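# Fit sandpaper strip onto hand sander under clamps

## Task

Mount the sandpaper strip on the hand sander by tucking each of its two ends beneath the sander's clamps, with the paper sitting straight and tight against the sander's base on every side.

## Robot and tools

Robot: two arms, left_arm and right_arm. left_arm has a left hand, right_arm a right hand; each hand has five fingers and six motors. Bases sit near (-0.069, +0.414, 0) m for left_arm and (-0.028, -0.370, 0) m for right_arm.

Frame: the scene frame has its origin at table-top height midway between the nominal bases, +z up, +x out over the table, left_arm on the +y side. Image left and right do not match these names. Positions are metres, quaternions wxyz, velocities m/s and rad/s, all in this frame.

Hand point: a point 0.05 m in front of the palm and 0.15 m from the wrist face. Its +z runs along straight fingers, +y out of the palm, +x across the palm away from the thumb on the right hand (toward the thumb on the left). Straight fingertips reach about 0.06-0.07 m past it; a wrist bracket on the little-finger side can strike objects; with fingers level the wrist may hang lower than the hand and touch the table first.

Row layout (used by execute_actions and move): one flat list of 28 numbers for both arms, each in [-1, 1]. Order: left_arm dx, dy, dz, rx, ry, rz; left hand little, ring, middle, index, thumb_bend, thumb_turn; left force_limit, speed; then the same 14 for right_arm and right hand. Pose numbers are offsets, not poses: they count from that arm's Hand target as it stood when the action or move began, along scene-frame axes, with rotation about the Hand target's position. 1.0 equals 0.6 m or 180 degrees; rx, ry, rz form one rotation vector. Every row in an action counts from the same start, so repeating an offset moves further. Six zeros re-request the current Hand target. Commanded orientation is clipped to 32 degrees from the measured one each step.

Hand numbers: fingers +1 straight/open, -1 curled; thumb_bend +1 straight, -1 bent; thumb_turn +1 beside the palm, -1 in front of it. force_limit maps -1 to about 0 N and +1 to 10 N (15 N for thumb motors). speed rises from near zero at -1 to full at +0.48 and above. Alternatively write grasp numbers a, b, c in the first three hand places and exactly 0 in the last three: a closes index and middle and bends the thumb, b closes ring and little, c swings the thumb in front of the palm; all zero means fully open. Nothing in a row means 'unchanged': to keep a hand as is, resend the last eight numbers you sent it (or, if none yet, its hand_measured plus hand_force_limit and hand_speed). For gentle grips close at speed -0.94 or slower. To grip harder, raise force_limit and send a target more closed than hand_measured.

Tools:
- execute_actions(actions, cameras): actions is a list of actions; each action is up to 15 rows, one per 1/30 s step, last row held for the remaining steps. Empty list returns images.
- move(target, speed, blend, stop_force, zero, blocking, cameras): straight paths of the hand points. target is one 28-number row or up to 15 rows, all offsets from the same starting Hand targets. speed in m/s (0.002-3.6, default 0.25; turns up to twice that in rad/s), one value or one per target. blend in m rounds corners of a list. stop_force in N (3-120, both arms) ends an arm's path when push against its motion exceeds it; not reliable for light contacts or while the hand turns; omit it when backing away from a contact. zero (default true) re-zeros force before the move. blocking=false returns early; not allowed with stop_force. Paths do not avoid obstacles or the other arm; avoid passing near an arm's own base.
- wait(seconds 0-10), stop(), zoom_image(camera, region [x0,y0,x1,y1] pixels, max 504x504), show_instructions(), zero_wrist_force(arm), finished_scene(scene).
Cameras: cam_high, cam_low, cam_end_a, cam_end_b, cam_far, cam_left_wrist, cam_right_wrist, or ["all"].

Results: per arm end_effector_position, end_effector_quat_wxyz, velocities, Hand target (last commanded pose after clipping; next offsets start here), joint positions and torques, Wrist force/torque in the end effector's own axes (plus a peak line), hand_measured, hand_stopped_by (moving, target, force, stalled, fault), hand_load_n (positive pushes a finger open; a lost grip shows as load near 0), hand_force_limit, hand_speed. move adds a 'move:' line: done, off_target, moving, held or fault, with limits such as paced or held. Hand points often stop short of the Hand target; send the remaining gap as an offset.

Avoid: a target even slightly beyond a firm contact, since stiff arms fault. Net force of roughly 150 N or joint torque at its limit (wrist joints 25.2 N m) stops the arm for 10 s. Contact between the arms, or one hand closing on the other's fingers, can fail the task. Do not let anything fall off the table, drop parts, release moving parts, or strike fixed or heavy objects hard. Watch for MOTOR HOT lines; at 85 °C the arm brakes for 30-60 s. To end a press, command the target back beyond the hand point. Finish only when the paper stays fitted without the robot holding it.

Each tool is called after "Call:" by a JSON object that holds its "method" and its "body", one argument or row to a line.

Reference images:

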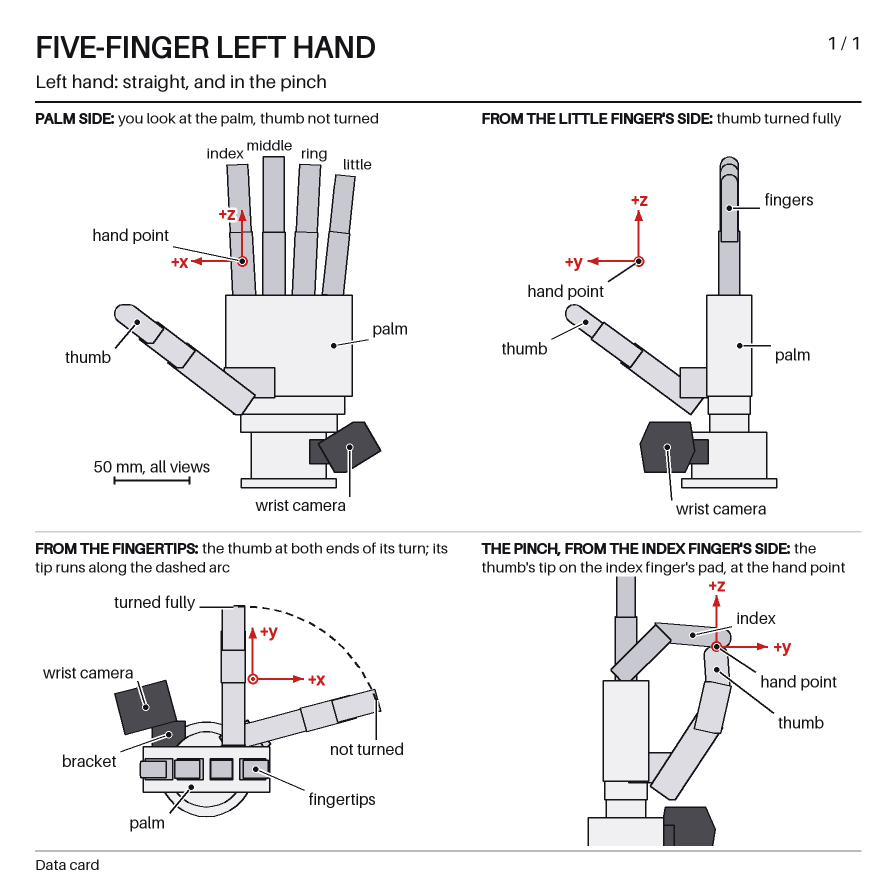

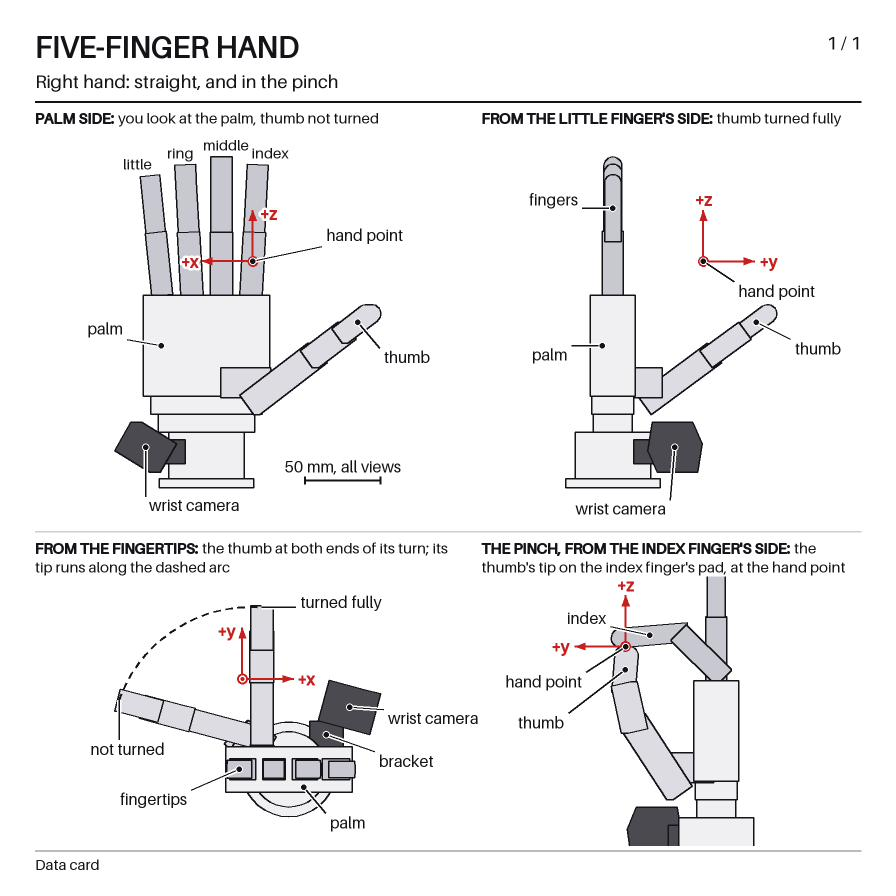

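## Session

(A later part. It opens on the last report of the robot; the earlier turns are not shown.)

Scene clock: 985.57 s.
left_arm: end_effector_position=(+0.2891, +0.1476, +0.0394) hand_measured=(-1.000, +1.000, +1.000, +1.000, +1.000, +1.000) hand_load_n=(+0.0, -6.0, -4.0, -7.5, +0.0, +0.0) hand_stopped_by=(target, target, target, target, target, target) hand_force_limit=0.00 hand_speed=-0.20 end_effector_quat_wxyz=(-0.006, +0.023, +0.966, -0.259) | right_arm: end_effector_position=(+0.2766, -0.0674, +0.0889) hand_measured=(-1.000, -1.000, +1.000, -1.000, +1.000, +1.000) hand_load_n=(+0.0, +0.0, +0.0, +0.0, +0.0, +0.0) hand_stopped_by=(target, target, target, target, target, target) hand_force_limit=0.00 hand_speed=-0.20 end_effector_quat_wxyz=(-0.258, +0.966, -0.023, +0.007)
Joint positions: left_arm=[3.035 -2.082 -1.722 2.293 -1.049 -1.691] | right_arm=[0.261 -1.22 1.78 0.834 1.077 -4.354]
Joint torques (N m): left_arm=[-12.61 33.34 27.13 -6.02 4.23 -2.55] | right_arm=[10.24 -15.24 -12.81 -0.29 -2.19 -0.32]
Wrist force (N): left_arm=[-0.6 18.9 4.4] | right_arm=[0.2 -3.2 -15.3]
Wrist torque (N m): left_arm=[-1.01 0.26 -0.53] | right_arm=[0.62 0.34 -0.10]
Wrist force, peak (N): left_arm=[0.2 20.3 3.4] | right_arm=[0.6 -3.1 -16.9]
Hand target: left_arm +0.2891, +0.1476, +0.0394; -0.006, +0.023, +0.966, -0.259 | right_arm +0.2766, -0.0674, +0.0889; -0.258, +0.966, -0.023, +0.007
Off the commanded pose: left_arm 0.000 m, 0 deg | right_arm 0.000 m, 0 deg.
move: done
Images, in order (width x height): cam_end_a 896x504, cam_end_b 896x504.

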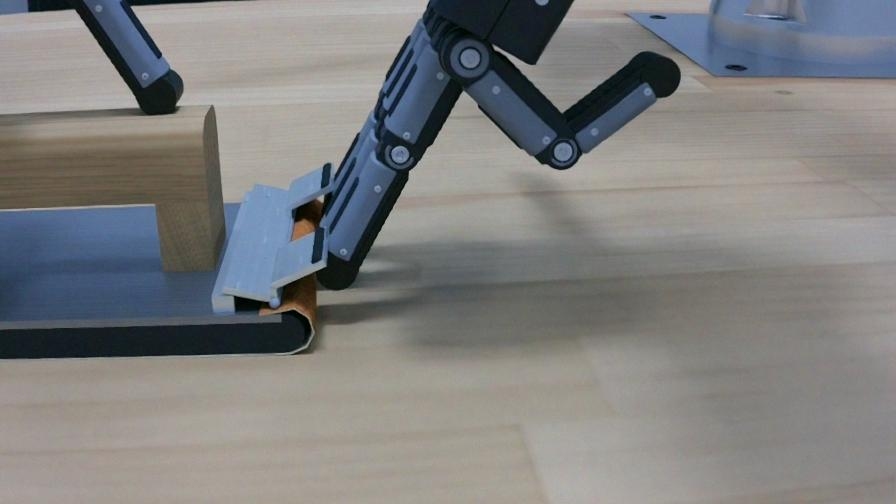

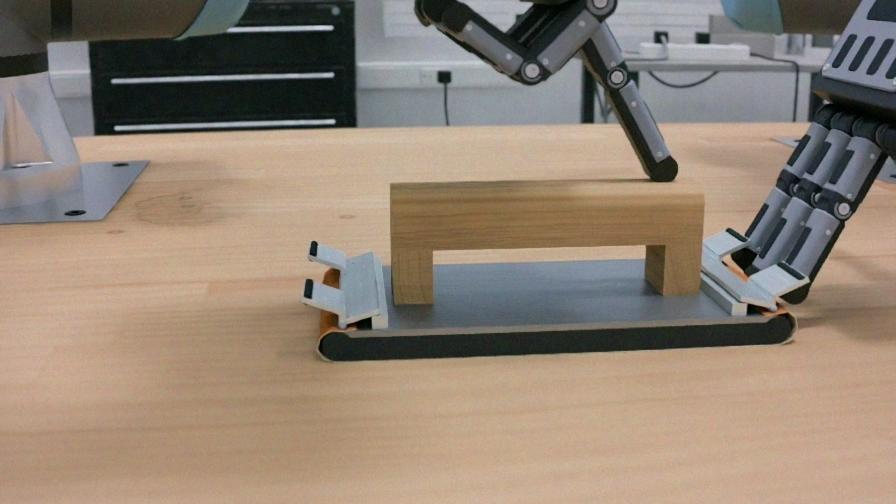

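Call:
{"method": "move", "body": {
  "target": [0,0,0,0,0,0,-1,0.87,1,0.87,1,1,0,-0.5,0,0,0,0,0,0,-1,-1,1,-1,1,1,0,-0.2],
  "speed": 0.02,
  "cameras": ["cam_end_a","cam_end_b"]
}}

Call:
{"method": "zoom_image", "body": {
  "camera": "cam_end_a",
  "region": [240, 200, 440, 360]
}}

Call:
{"method": "zoom_image", "body": {
  "camera": "cam_end_b",
  "region": [690, 220, 890, 370]
}}

Scene clock: 1045.17 s.
left_arm: end_effector_position=(+0.2891, +0.1476, +0.0394) hand_measured=(-1.000, +0.870, +1.000, +0.870, +1.000, +1.000) hand_load_n=(+0.0, +0.0, -3.0, +0.0, +0.0, +0.0) hand_stopped_by=(target, target, target, target, target, target) hand_force_limit=0.00 hand_speed=-0.50 end_effector_quat_wxyz=(-0.006, +0.023, +0.965, -0.259) | right_arm: end_effector_position=(+0.2766, -0.0674, +0.0889) hand_measured=(-1.000, -1.000, +1.000, -1.000, +1.000, +1.000) hand_load_n=(+0.0, +0.0, +0.0, +0.0, +0.0, +0.0) hand_stopped_by=(target, target, target, target, target, target) hand_force_limit=0.00 hand_speed=-0.20 end_effector_quat_wxyz=(-0.258, +0.966, -0.023, +0.007)
Joint positions: left_arm=[3.035 -2.082 -1.722 2.293 -1.049 -1.691] | right_arm=[0.261 -1.22 1.78 0.834 1.077 -4.354]
Joint torques (N m): left_arm=[-3.06 33.65 16.2 -2.26 0.23 -1.75] | right_arm=[9.14 -15.34 -12.19 -0.43 -2.03 -0.21]
Wrist force (N): left_arm=[-1.8 2.2 -3.3] | right_arm=[-0.8 -3.2 -8.0]
Wrist torque (N m): left_arm=[-0.16 0.18 -0.27] | right_arm=[0.12 0.16 -0.15]
Wrist force, peak (N): left_arm=[-0.4 19.1 4.4] | right_arm=[0.1 -3.6 -16.0]
Hand target: left_arm +0.2891, +0.1476, +0.0394; -0.006, +0.023, +0.966, -0.259 | right_arm +0.2766, -0.0674, +0.0889; -0.258, +0.966, -0.023, +0.007
Off the commanded pose: left_arm 0.000 m, 0 deg | right_arm 0.000 m, 0 deg.
move: done
Images, in order (width x height): cam_end_a 896x504, cam_end_b 896x504.

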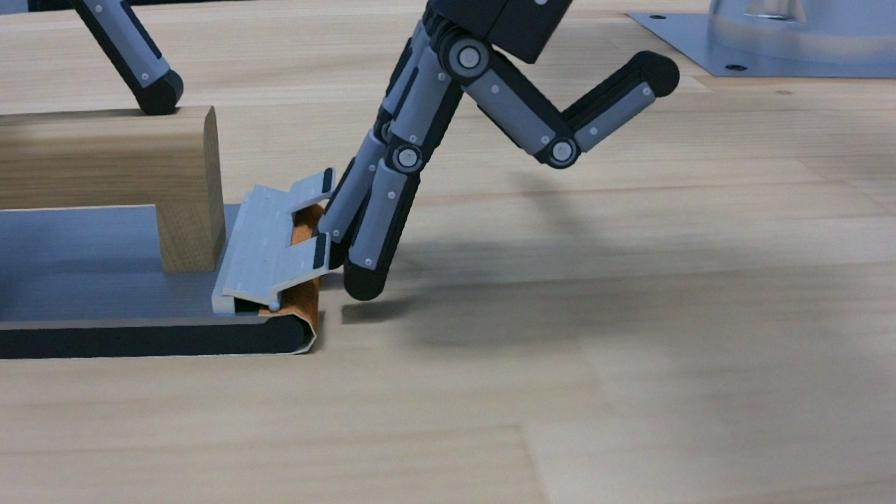

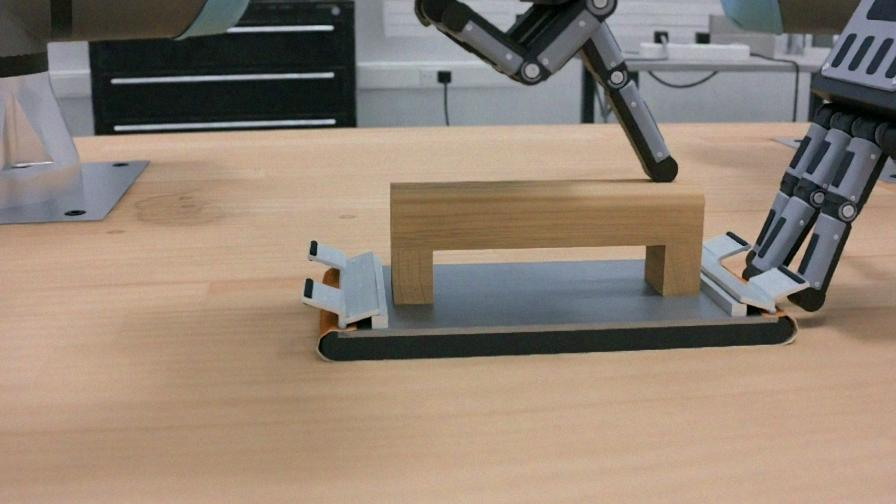

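Scaled by 2.520 from the camera's 896x504 image, which has a finer 1280x720 frame.

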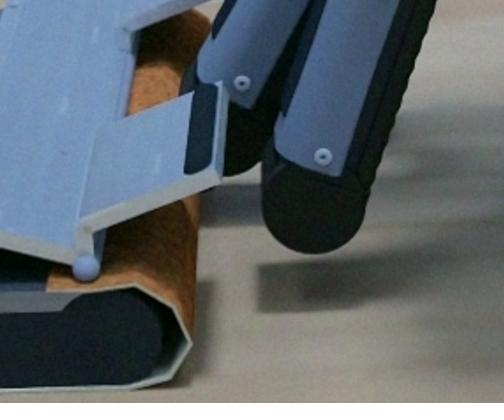

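Scaled by 2.520 from the camera's 896x504 image, which has a finer 1280x720 frame.

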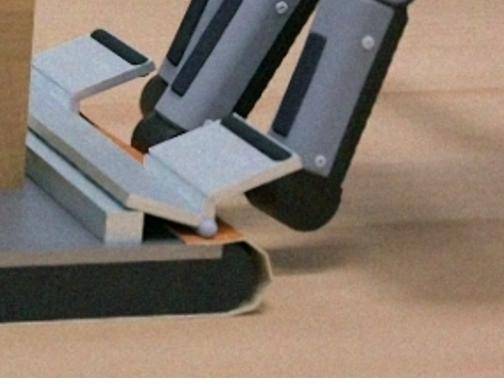

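Call:
{"method": "move", "body": {
  "target": [
    [0,0.035,0.005,0,0,0,-1,0.87,1,0.87,1,1,0,-0.5,0,0,0.04,0,0,0,-1,-1,1,-1,1,1,0,-0.2],
    [0,0.06,0.03,0,0,0,-1,1,1,1,1,1,0,-0.5,0,-0.01,0.12,0,0,0,-1,1,-1,1,1,1,0,-0.5]
  ],
  "speed": 0.1,
  "cameras": ["cam_end_a","cam_end_b"]
}}

Scene clock: 1051.13 s.
left_arm: end_effector_position=(+0.2891, +0.1836, +0.0574) hand_measured=(-1.000, +1.000, +1.000, +1.000, +1.000, +1.000) hand_load_n=(+0.0, +0.0, +0.0, +0.0, -0.5, +0.0) hand_stopped_by=(target, target, target, target, target, target) hand_force_limit=0.00 hand_speed=-0.50 end_effector_quat_wxyz=(-0.006, +0.023, +0.966, -0.259) | right_arm: end_effector_position=(+0.2766, -0.0734, +0.1609) hand_measured=(-1.000, +1.000, -1.000, +1.000, +1.000, +1.000) hand_load_n=(+0.0, +0.0, +0.5, -0.5, +0.0, +0.5) hand_stopped_by=(target, target, target, target, target, target) hand_force_limit=0.00 hand_speed=-0.50 end_effector_quat_wxyz=(-0.258, +0.966, -0.023, +0.007)
Joint positions: left_arm=[3.122 -2.034 -1.759 2.231 -1.046 -1.59] | right_arm=[0.246 -1.305 1.692 1.015 1.074 -4.371]
Joint torques (N m): left_arm=[9.16 47.25 8 -2.92 -0.45 2.74] | right_arm=[-8.94 -39.83 -24.23 2.66 -1.15 -1.34]
Wrist force (N): left_arm=[-1.6 -1.1 -1.4] | right_arm=[-0.4 -2.7 2.4]
Wrist torque (N m): left_arm=[-0.16 0.22 -0.31] | right_arm=[-0.51 -0.05 0.05]
Wrist force, peak (N): left_arm=[-2.0 2.4 -3.6] | right_arm=[-0.9 -2.9 -8.8]
Hand target: left_arm +0.2891, +0.1836, +0.0574; -0.006, +0.023, +0.966, -0.259 | right_arm +0.2766, -0.0734, +0.1609; -0.258, +0.966, -0.023, +0.007
Off the commanded pose: left_arm 0.000 m, 0 deg | right_arm 0.000 m, 0 deg.
move: done
Images, in order (width x height): cam_end_a 896x504, cam_end_b 896x504.

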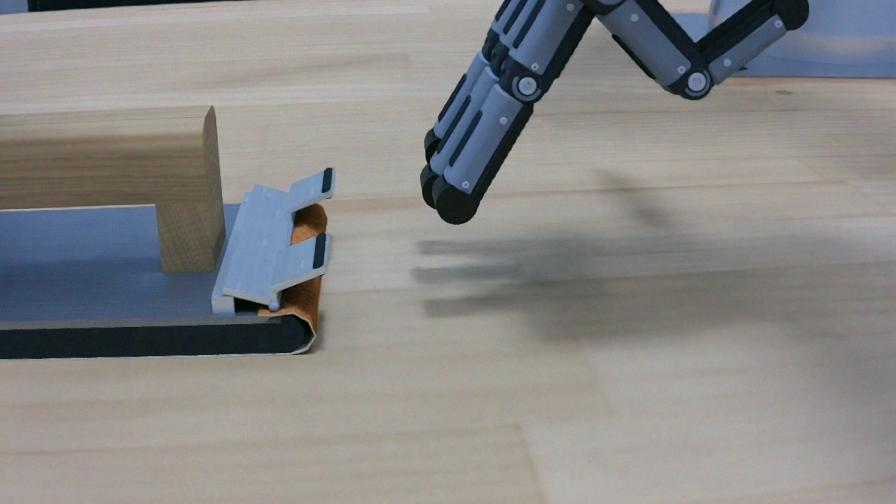

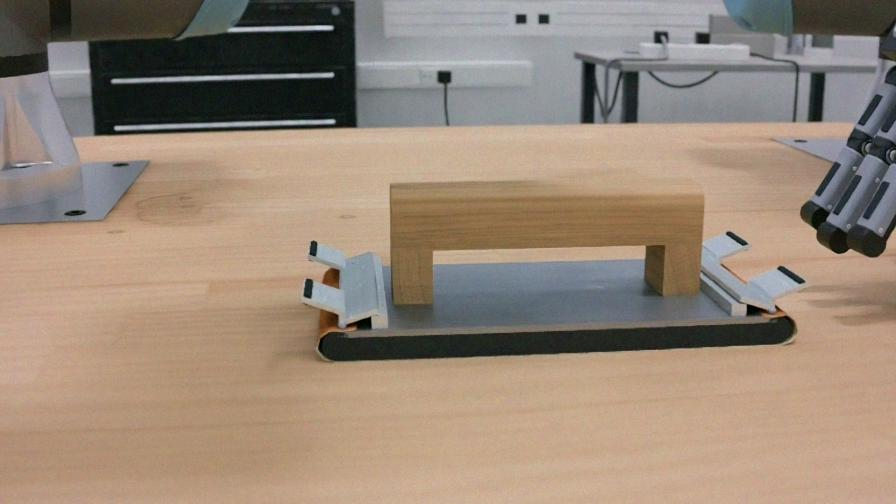

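Call:
{"method": "move", "body": {
  "target": [0,0,0,0,0,0,-1,1,1,1,1,1,0,-0.5,-0.0043,0.032,0.0,-0.15,-0.0061,0,-1,1,-1,1,1,1,0,-0.5],
  "speed": 0.1,
  "cameras": ["cam_end_a","cam_end_b","cam_far","cam_high"]
}}

Scene clock: 1056.10 s.
left_arm: end_effector_position=(+0.2891, +0.1836, +0.0574) hand_measured=(-1.000, +1.000, +1.000, +1.000, +1.000, +1.000) hand_load_n=(+0.0, +0.0, +0.0, +0.0, +0.0, +0.0) hand_stopped_by=(target, target, target, target, target, target) hand_force_limit=0.00 hand_speed=-0.50 end_effector_quat_wxyz=(-0.006, +0.023, +0.966, -0.259) | right_arm: end_effector_position=(+0.2740, -0.0542, +0.1609) hand_measured=(-1.000, +1.000, -1.000, +1.000, +1.000, +1.000) hand_load_n=(+0.0, +0.0, +0.0, +0.0, +0.0, +0.0) hand_stopped_by=(target, target, target, target, target, target) hand_force_limit=0.00 hand_speed=-0.50 end_effector_quat_wxyz=(-0.026, +0.999, -0.018, +0.021)
Joint positions: left_arm=[3.122 -2.034 -1.759 2.231 -1.046 -1.59] | right_arm=[0.558 -1.098 1.408 1.197 1.551 -4.113]
Joint torques (N m): left_arm=[9.01 47.18 21.19 -1.61 -0.62 2.82] | right_arm=[9.39 -24.04 -27.36 3.58 2.22 1.28]
Wrist force (N): left_arm=[-1.8 -1.2 -1.3] | right_arm=[-0.5 -3.6 2.7]
Wrist torque (N m): left_arm=[-0.20 0.26 -0.31] | right_arm=[-0.60 -0.02 -0.14]
Wrist force, peak (N): left_arm=[-2.0 -1.3 -1.9] | right_arm=[-0.1 -3.7 3.1]
Hand target: left_arm +0.2891, +0.1836, +0.0574; -0.006, +0.023, +0.966, -0.259 | right_arm +0.2740, -0.0542, +0.1609; -0.026, +0.999, -0.018, +0.021
Off the commanded pose: left_arm 0.000 m, 0 deg | right_arm 0.000 m, 0 deg.
move: done
Images, in order (width x height): cam_high 896x504, cam_end_a 896x504, cam_end_b 896x504, cam_far 896x504.

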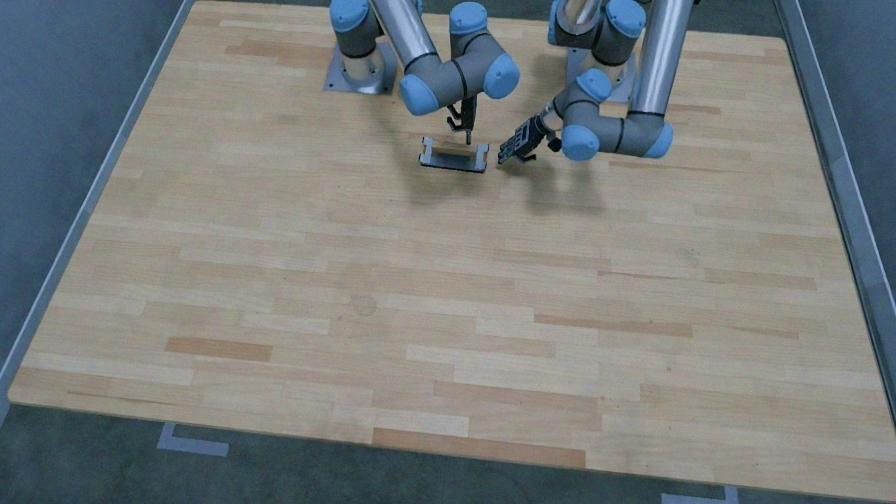

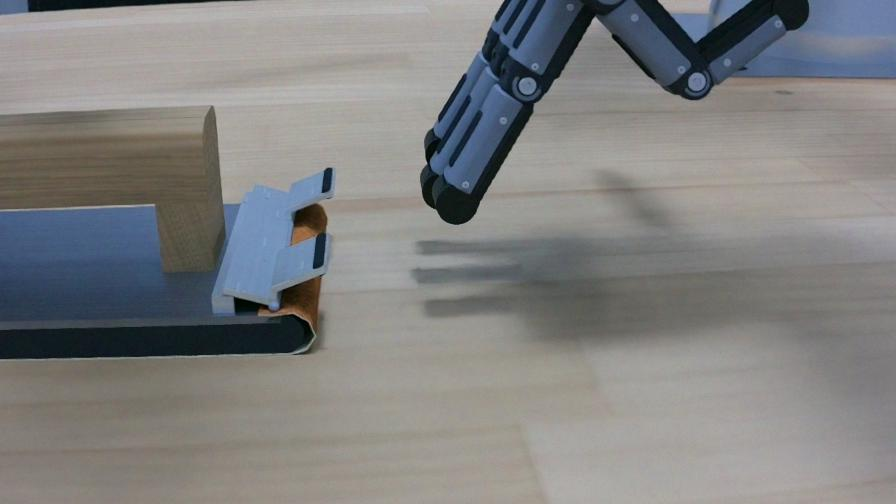

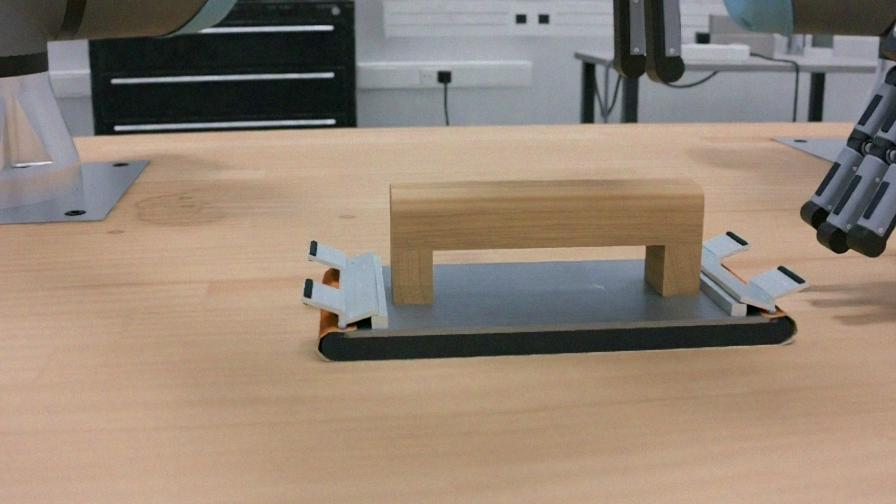

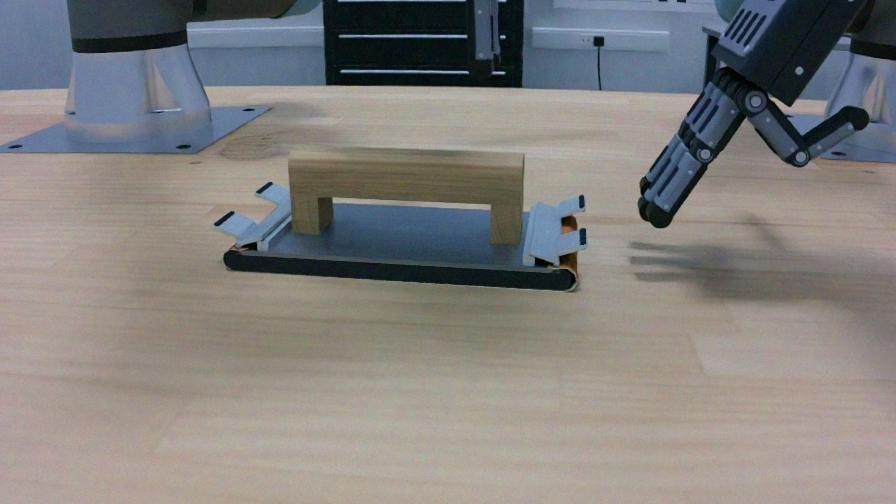

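Call:
{"method": "move", "body": {
  "target": [0,0,0,0,0,0,-1,1,1,1,1,1,0,-0.5,0.0025,0.0162,-0.05,0,0,0,-1,1,-1,1,1,1,0,-0.5],
  "speed": 0.1,
  "cameras": ["cam_high","cam_end_a","cam_end_b","cam_far","cam_right_wrist"]
}}

Call:
{"method": "zoom_image", "body": {
  "camera": "cam_high",
  "region": [400, 90, 520, 190]
}}

Call:
{"method": "zoom_image", "body": {
  "camera": "cam_right_wrist",
  "region": [150, 30, 650, 400]
}}

Scene clock: 1065.80 s.
left_arm: end_effector_position=(+0.2891, +0.1836, +0.0574) hand_measured=(-1.000, +1.000, +1.000, +1.000, +1.000, +1.000) hand_load_n=(+0.0, +0.0, +0.0, +0.0, +0.0, +0.0) hand_stopped_by=(target, target, target, target, target, target) hand_force_limit=0.00 hand_speed=-0.50 end_effector_quat_wxyz=(-0.006, +0.023, +0.966, -0.259) | right_arm: end_effector_position=(+0.2755, -0.0445, +0.1310) hand_measured=(-1.000, +1.000, -1.000, +1.000, +1.000, +1.000) hand_load_n=(+0.0, +0.0, +0.0, +0.0, +0.0, +0.0) hand_stopped_by=(target, target, target, target, target, target) hand_force_limit=0.00 hand_speed=-0.50 end_effector_quat_wxyz=(-0.026, +0.999, -0.018, +0.021)
Joint positions: left_arm=[3.122 -2.034 -1.759 2.231 -1.046 -1.59] | right_arm=[0.573 -1.055 1.423 1.14 1.552 -4.097]
Joint torques (N m): left_arm=[9.18 47.41 21.99 -1.63 -0.64 2.66] | right_arm=[9.82 -24.16 -8.29 0.5 2.61 1.2]
Wrist force (N): left_arm=[-1.4 -1.3 -1.5] | right_arm=[-0.3 -3.4 2.6]
Wrist torque (N m): left_arm=[-0.19 0.20 -0.28] | right_arm=[-0.57 -0.07 -0.14]
Wrist force, peak (N): left_arm=[-1.7 -1.5 -1.9] | right_arm=[-0.6 -3.7 3.3]
Hand target: left_arm +0.2891, +0.1836, +0.0574; -0.006, +0.023, +0.966, -0.259 | right_arm +0.2755, -0.0445, +0.1309; -0.026, +0.999, -0.018, +0.021
Off the commanded pose: left_arm 0.000 m, 0 deg | right_arm 0.000 m, 0 deg.
move: done
camera_calibration:
cam_right_wrist: T_world_to_cam=[[0.209839, -0.976985, -0.0383032, -0.0933293], [-0.871884, -0.204706, 0.444876, 0.176352], [-0.442478, -0.0599562, -0.894773, 0.351921], [0, 0, 0, 1]] pos_world=[0.32906, -0.0339811, 0.23286]
Images, in order (width x height): cam_high 896x504, cam_end_a 896x504, cam_end_b 896x504, cam_far 896x504, cam_right_wrist 672x504.

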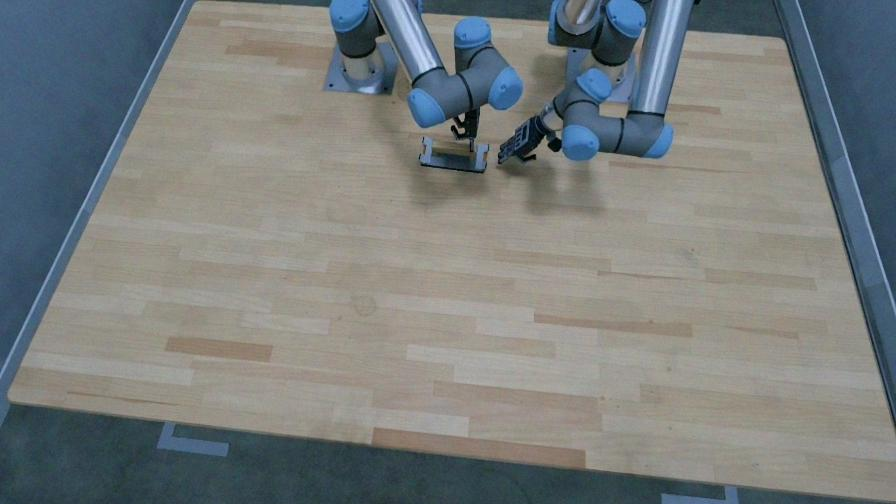

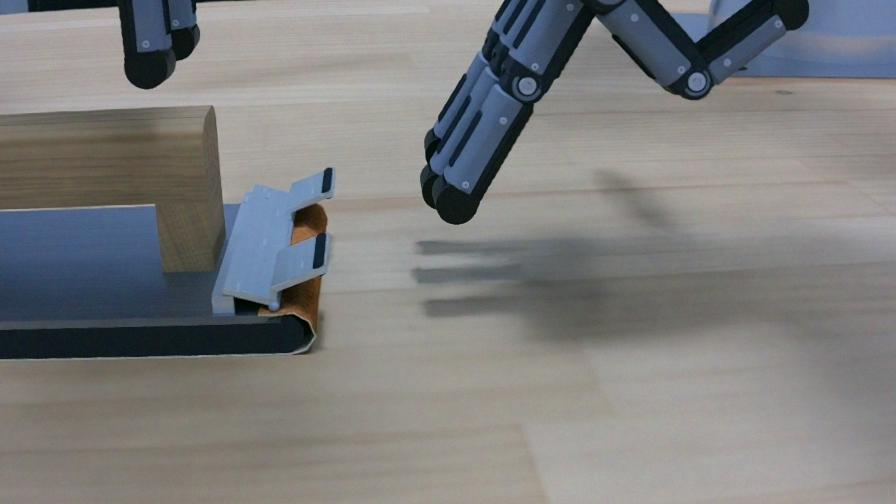

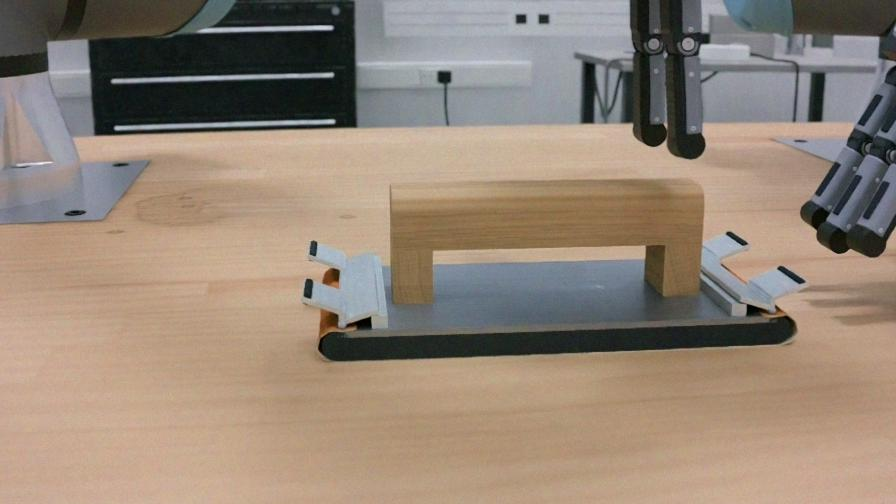

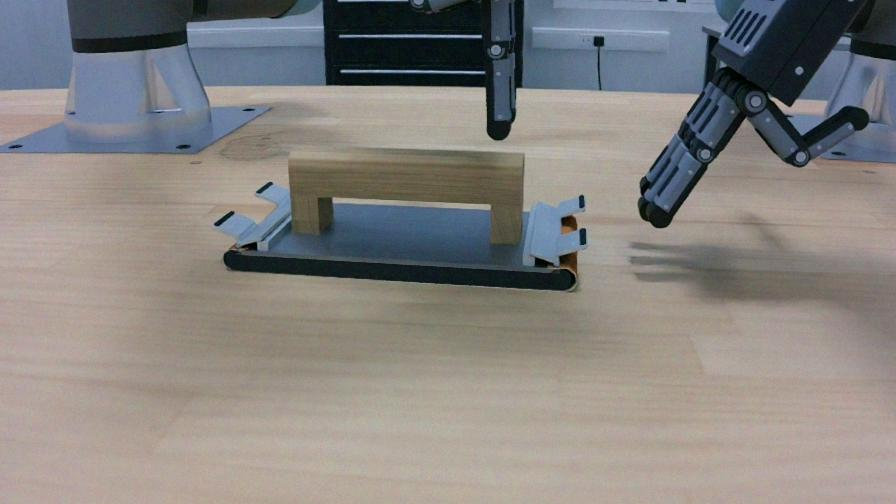

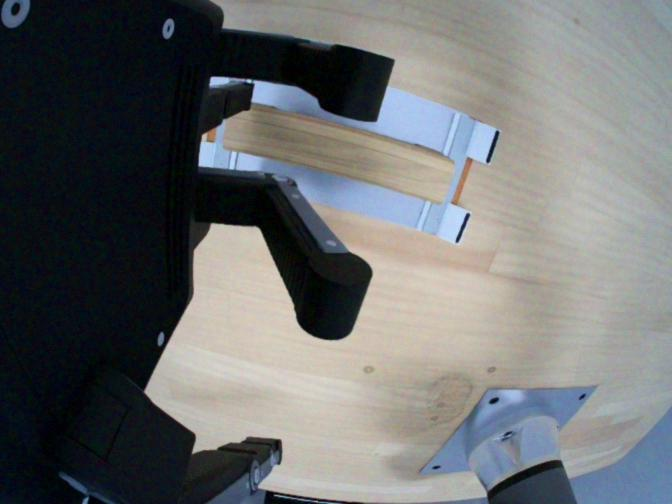

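Scaled by 4.200 from the camera's 896x504 image, which has a finer 1280x720 frame.

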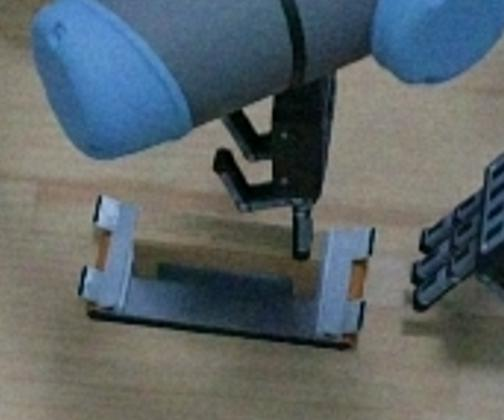

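Scaled by 1.008 from the camera's 672x504 image, which has a finer 960x720 frame.

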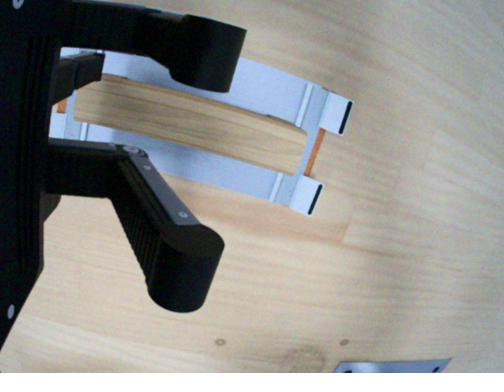

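Call:
{"method": "move", "body": {
  "target": [0,0,0,0,0,0,-1,1,1,1,1,1,0,-0.5,0,0,-0.0767,0,0,0,-1,1,-1,1,1,1,0,-0.5],
  "speed": 0.04,
  "stop_force": 6,
  "cameras": ["cam_end_a","cam_end_b","cam_far","cam_right_wrist"]
}}

Call:
{"method": "zoom_image", "body": {
  "camera": "cam_end_a",
  "region": [60, 60, 400, 360]
}}

Scene clock: 1093.77 s.
left_arm: end_effector_position=(+0.2891, +0.1836, +0.0574) hand_measured=(-1.000, +1.000, +1.000, +1.000, +1.000, +1.000) hand_load_n=(+0.0, +0.0, +0.0, +0.0, +0.0, +0.0) hand_stopped_by=(target, target, target, target, target, target) hand_force_limit=0.00 hand_speed=-0.50 end_effector_quat_wxyz=(-0.006, +0.023, +0.966, -0.259) | right_arm: end_effector_position=(+0.2755, -0.0445, +0.0849) hand_measured=(-1.000, +1.000, -1.000, +1.000, +1.000, +1.000) hand_load_n=(+0.0, +0.5, +0.0, +0.0, +0.0, +0.0) hand_stopped_by=(target, target, target, target, target, target) hand_force_limit=0.00 hand_speed=-0.50 end_effector_quat_wxyz=(-0.026, +0.999, -0.018, +0.021)
Joint positions: left_arm=[3.122 -2.034 -1.759 2.231 -1.046 -1.59] | right_arm=[0.573 -1.011 1.48 1.038 1.552 -4.097]
Joint torques (N m): left_arm=[9.35 47.29 21.49 -1.59 -0.72 2.6] | right_arm=[9.14 -25.8 -6.03 0.8 -1.58 1.05]
Wrist force (N): left_arm=[-1.7 -1.2 -1.4] | right_arm=[1.5 -3.8 2.0]
Wrist torque (N m): left_arm=[-0.18 0.25 -0.32] | right_arm=[-0.59 0.08 -0.05]
Wrist force, peak (N): left_arm=[-2.0 -1.1 -1.8] | right_arm=[2.1 -4.2 1.7]
Hand target: left_arm +0.2891, +0.1836, +0.0574; -0.006, +0.023, +0.966, -0.259 | right_arm +0.2755, -0.0445, +0.0849; -0.026, +0.999, -0.018, +0.021
Off the commanded pose: left_arm 0.000 m, 0 deg | right_arm 0.000 m, 0 deg.
move: done
camera_calibration:
cam_right_wrist: T_world_to_cam=[[0.20988, -0.97698, -0.038215, -0.0951249], [-0.871875, -0.204703, 0.444894, 0.196855], [-0.442475, -0.0600559, -0.894767, 0.310667], [0, 0, 0, 1]] pos_world=[0.32906, -0.0339809, 0.18676]
Images, in order (width x height): cam_end_a 896x504, cam_end_b 896x504, cam_far 896x504, cam_right_wrist 672x504.

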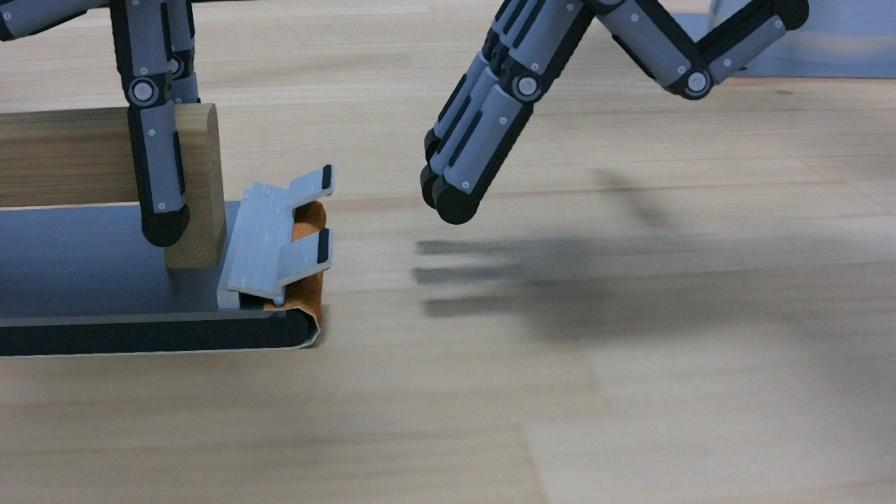

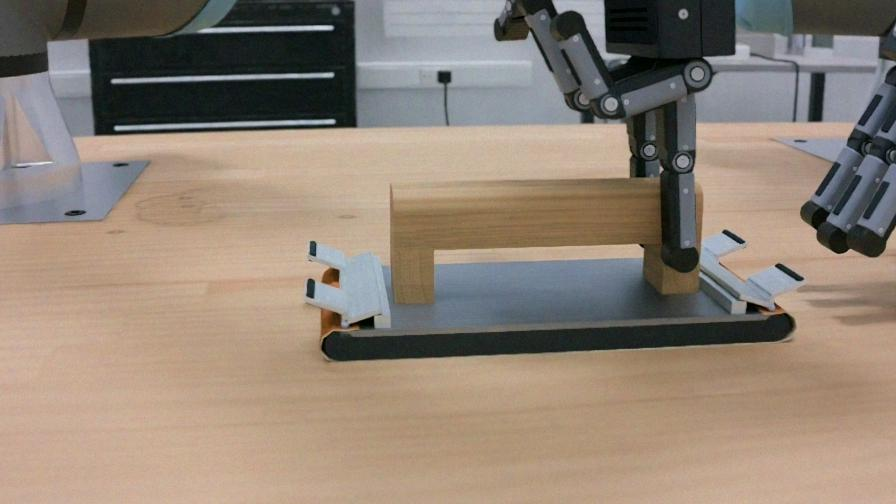

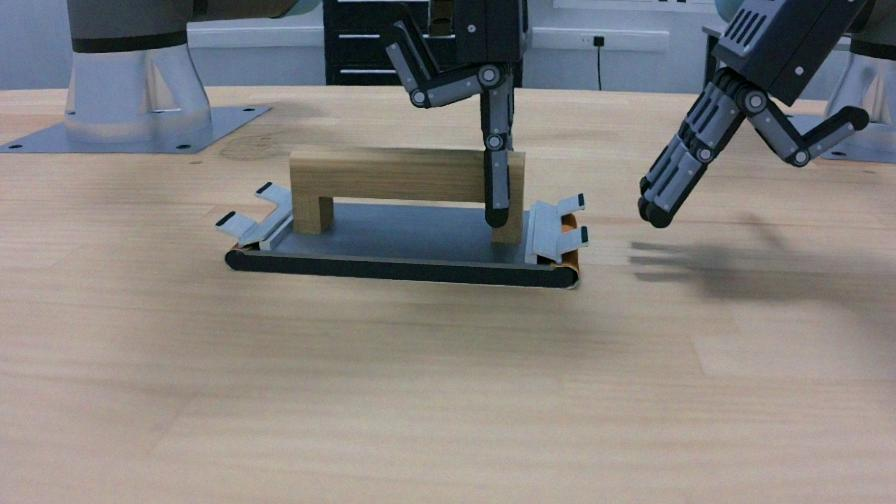

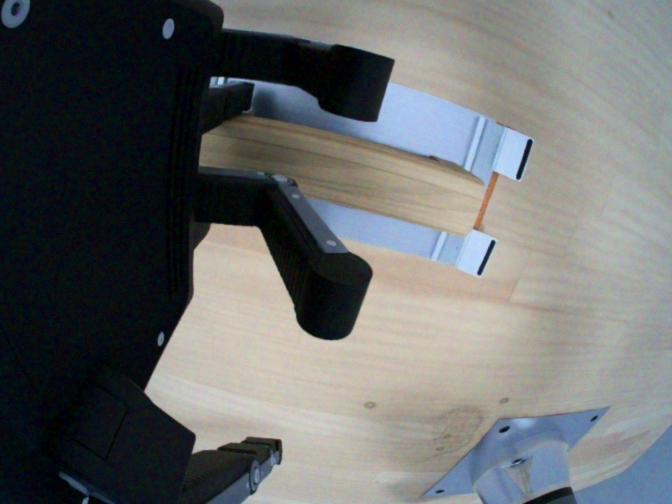

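Scaled by 1.482 from the camera's 896x504 image, which has a finer 1280x720 frame.

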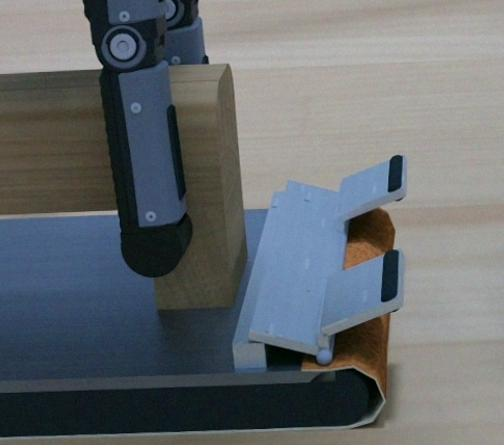

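Call:
{"method": "move", "body": {
  "target": [0,0,0,0,0,0,-1,1,1,1,1,1,0,-0.5,0.0042,0,0,0,0,0,-1,1,-1,1,1,1,0,-0.5],
  "speed": 0.03
}}

Call:
{"method": "move", "body": {
  "target": [0,0,0,0,0,0,-1,1,1,1,1,1,0,-0.5,0,0,-0.025,0,0,0,-1,1,-1,1,1,1,0,-0.5],
  "speed": 0.02,
  "stop_force": 4,
  "cameras": ["cam_end_a","cam_end_b","cam_far","cam_right_wrist"]
}}

Call:
{"method": "zoom_image", "body": {
  "camera": "cam_end_a",
  "region": [60, 60, 400, 360]
}}

Scene clock: 1098.53 s.
left_arm: end_effector_position=(+0.2891, +0.1836, +0.0574) hand_measured=(-1.000, +1.000, +1.000, +1.000, +1.000, +1.000) hand_load_n=(+0.0, +0.0, +0.0, +0.0, +0.0, +0.0) hand_stopped_by=(target, target, target, target, target, target) hand_force_limit=0.00 hand_speed=-0.50 end_effector_quat_wxyz=(-0.006, +0.023, +0.966, -0.259) | right_arm: end_effector_position=(+0.2780, -0.0445, +0.0849) hand_measured=(-1.000, +1.000, -1.000, +1.000, +1.000, +1.000) hand_load_n=(+0.0, +0.0, +0.5, +0.0, +0.0, +0.0) hand_stopped_by=(target, target, target, target, target, target) hand_force_limit=0.00 hand_speed=-0.50 end_effector_quat_wxyz=(-0.026, +0.999, -0.018, +0.021)
Joint positions: left_arm=[3.122 -2.034 -1.759 2.231 -1.046 -1.59] | right_arm=[0.571 -1.007 1.474 1.04 1.551 -4.1]
Joint torques (N m): left_arm=[9.29 47.76 22.17 -1.6 -0.65 2.57] | right_arm=[-8.29 -26.69 -25.25 3.71 -2.76 -1.57]
Wrist force (N): left_arm=[-1.5 -1.2 -1.6] | right_arm=[-0.1 -3.7 2.6]
Wrist torque (N m): left_arm=[-0.17 0.20 -0.30] | right_arm=[-0.61 -0.10 0.05]
Wrist force, peak (N): left_arm=[-2.0 -1.1 -1.7] | right_arm=[2.0 -4.1 2.0]
Hand target: left_arm +0.2891, +0.1836, +0.0574; -0.006, +0.023, +0.966, -0.259 | right_arm +0.2780, -0.0445, +0.0849; -0.026, +0.999, -0.018, +0.021
Off the commanded pose: left_arm 0.000 m, 0 deg | right_arm 0.000 m, 0 deg.
move: done

Scene clock: 1100.20 s.
left_arm: end_effector_position=(+0.2891, +0.1836, +0.0574) hand_measured=(-1.000, +1.000, +1.000, +1.000, +1.000, +1.000) hand_load_n=(+0.0, +0.0, +0.0, +0.0, +0.0, +0.0) hand_stopped_by=(target, target, target, target, target, target) hand_force_limit=0.00 hand_speed=-0.50 end_effector_quat_wxyz=(-0.006, +0.023, +0.966, -0.259) | right_arm: end_effector_position=(+0.2780, -0.0445, +0.0736) hand_measured=(-1.000, +1.000, -1.000, +1.000, +1.000, +1.000) hand_load_n=(+0.0, +0.0, +0.0, +0.0, +0.0, +0.0) hand_stopped_by=(target, target, target, target, target, target) hand_force_limit=0.00 hand_speed=-0.50 end_effector_quat_wxyz=(-0.026, +0.999, -0.018, +0.021)
Joint positions: left_arm=[3.122 -2.034 -1.759 2.231 -1.046 -1.59] | right_arm=[0.571 -0.995 1.486 1.016 1.551 -4.1]
Joint torques (N m): left_arm=[8.65 47.14 22.15 -1.61 -0.67 2.61] | right_arm=[-5.9 -48.64 -23.85 3.24 0.14 -1.37]
Wrist force (N): left_arm=[-1.4 -0.9 -1.5] | right_arm=[0.3 -3.6 -2.2]
Wrist torque (N m): left_arm=[-0.12 0.18 -0.30] | right_arm=[-0.29 -0.06 0.07]
Wrist force, peak (N): left_arm=[-1.9 -1.4 -1.6] | right_arm=[1.1 -4.7 -16.3]
Hand target: left_arm +0.2891, +0.1836, +0.0574; -0.006, +0.023, +0.966, -0.259 | right_arm +0.2780, -0.0445, +0.0736; -0.026, +0.999, -0.018, +0.021 (not the last commanded pose)
Off the commanded pose: left_arm 0.000 m, 0 deg | right_arm 0.004 m, 0 deg.
move: contact (right_arm)
camera_calibration:
cam_right_wrist: T_world_to_cam=[[0.209844, -0.976983, -0.0383289, -0.0960499], [-0.871841, -0.204717, 0.444954, 0.20404], [-0.442559, -0.0599543, -0.894733, 0.301688], [0, 0, 0, 1]] pos_world=[0.33156, -0.0339811, 0.17546]
Images, in order (width x height): cam_end_a 896x504, cam_end_b 896x504, cam_far 896x504, cam_right_wrist 672x504.

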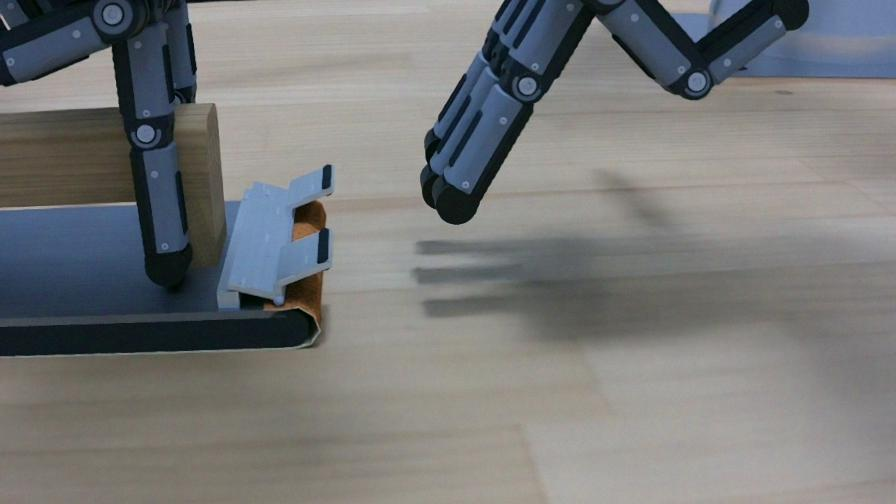

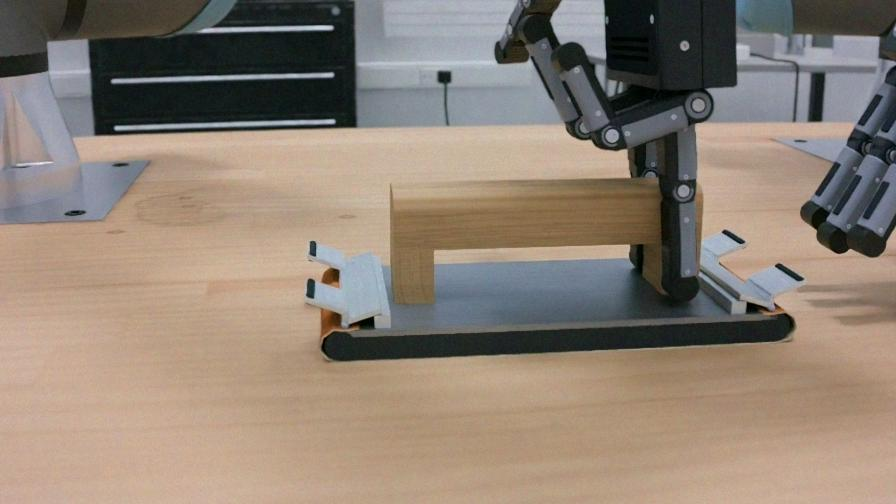

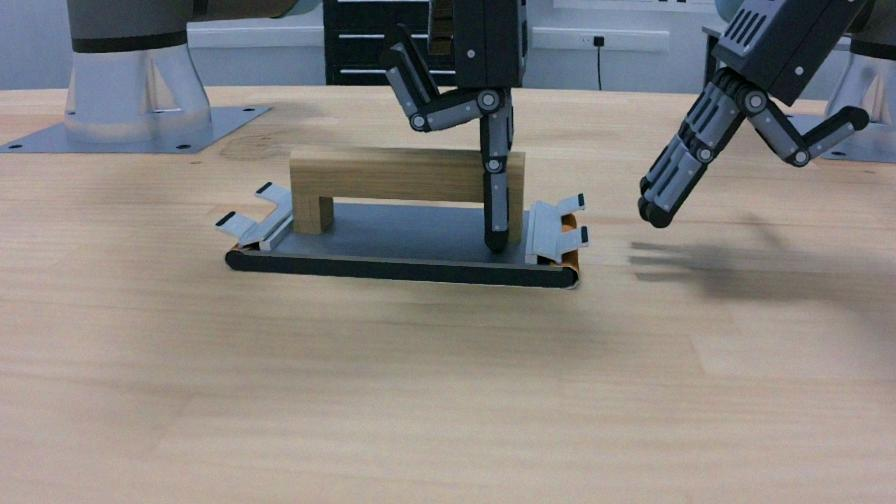

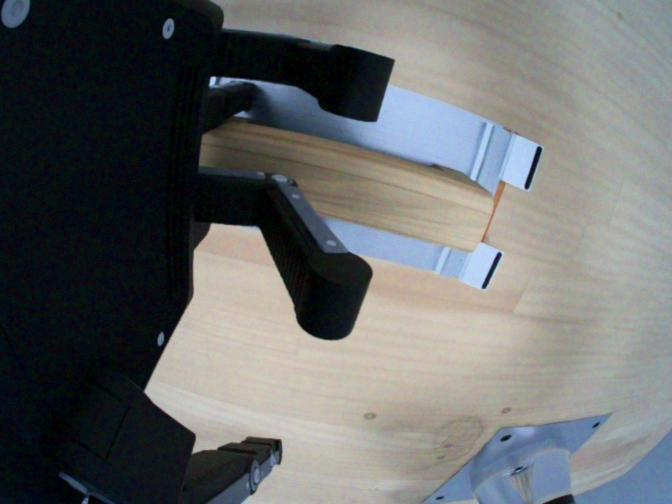

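Scaled by 1.482 from the camera's 896x504 image, which has a finer 1280x720 frame.

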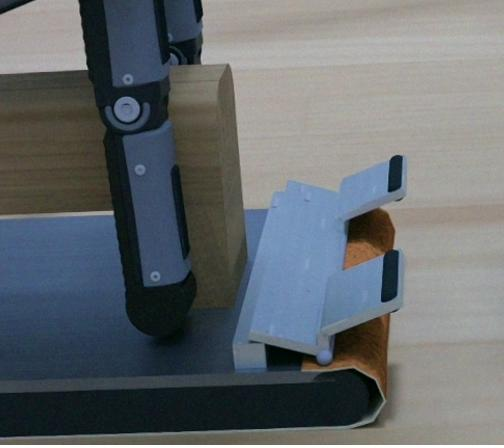

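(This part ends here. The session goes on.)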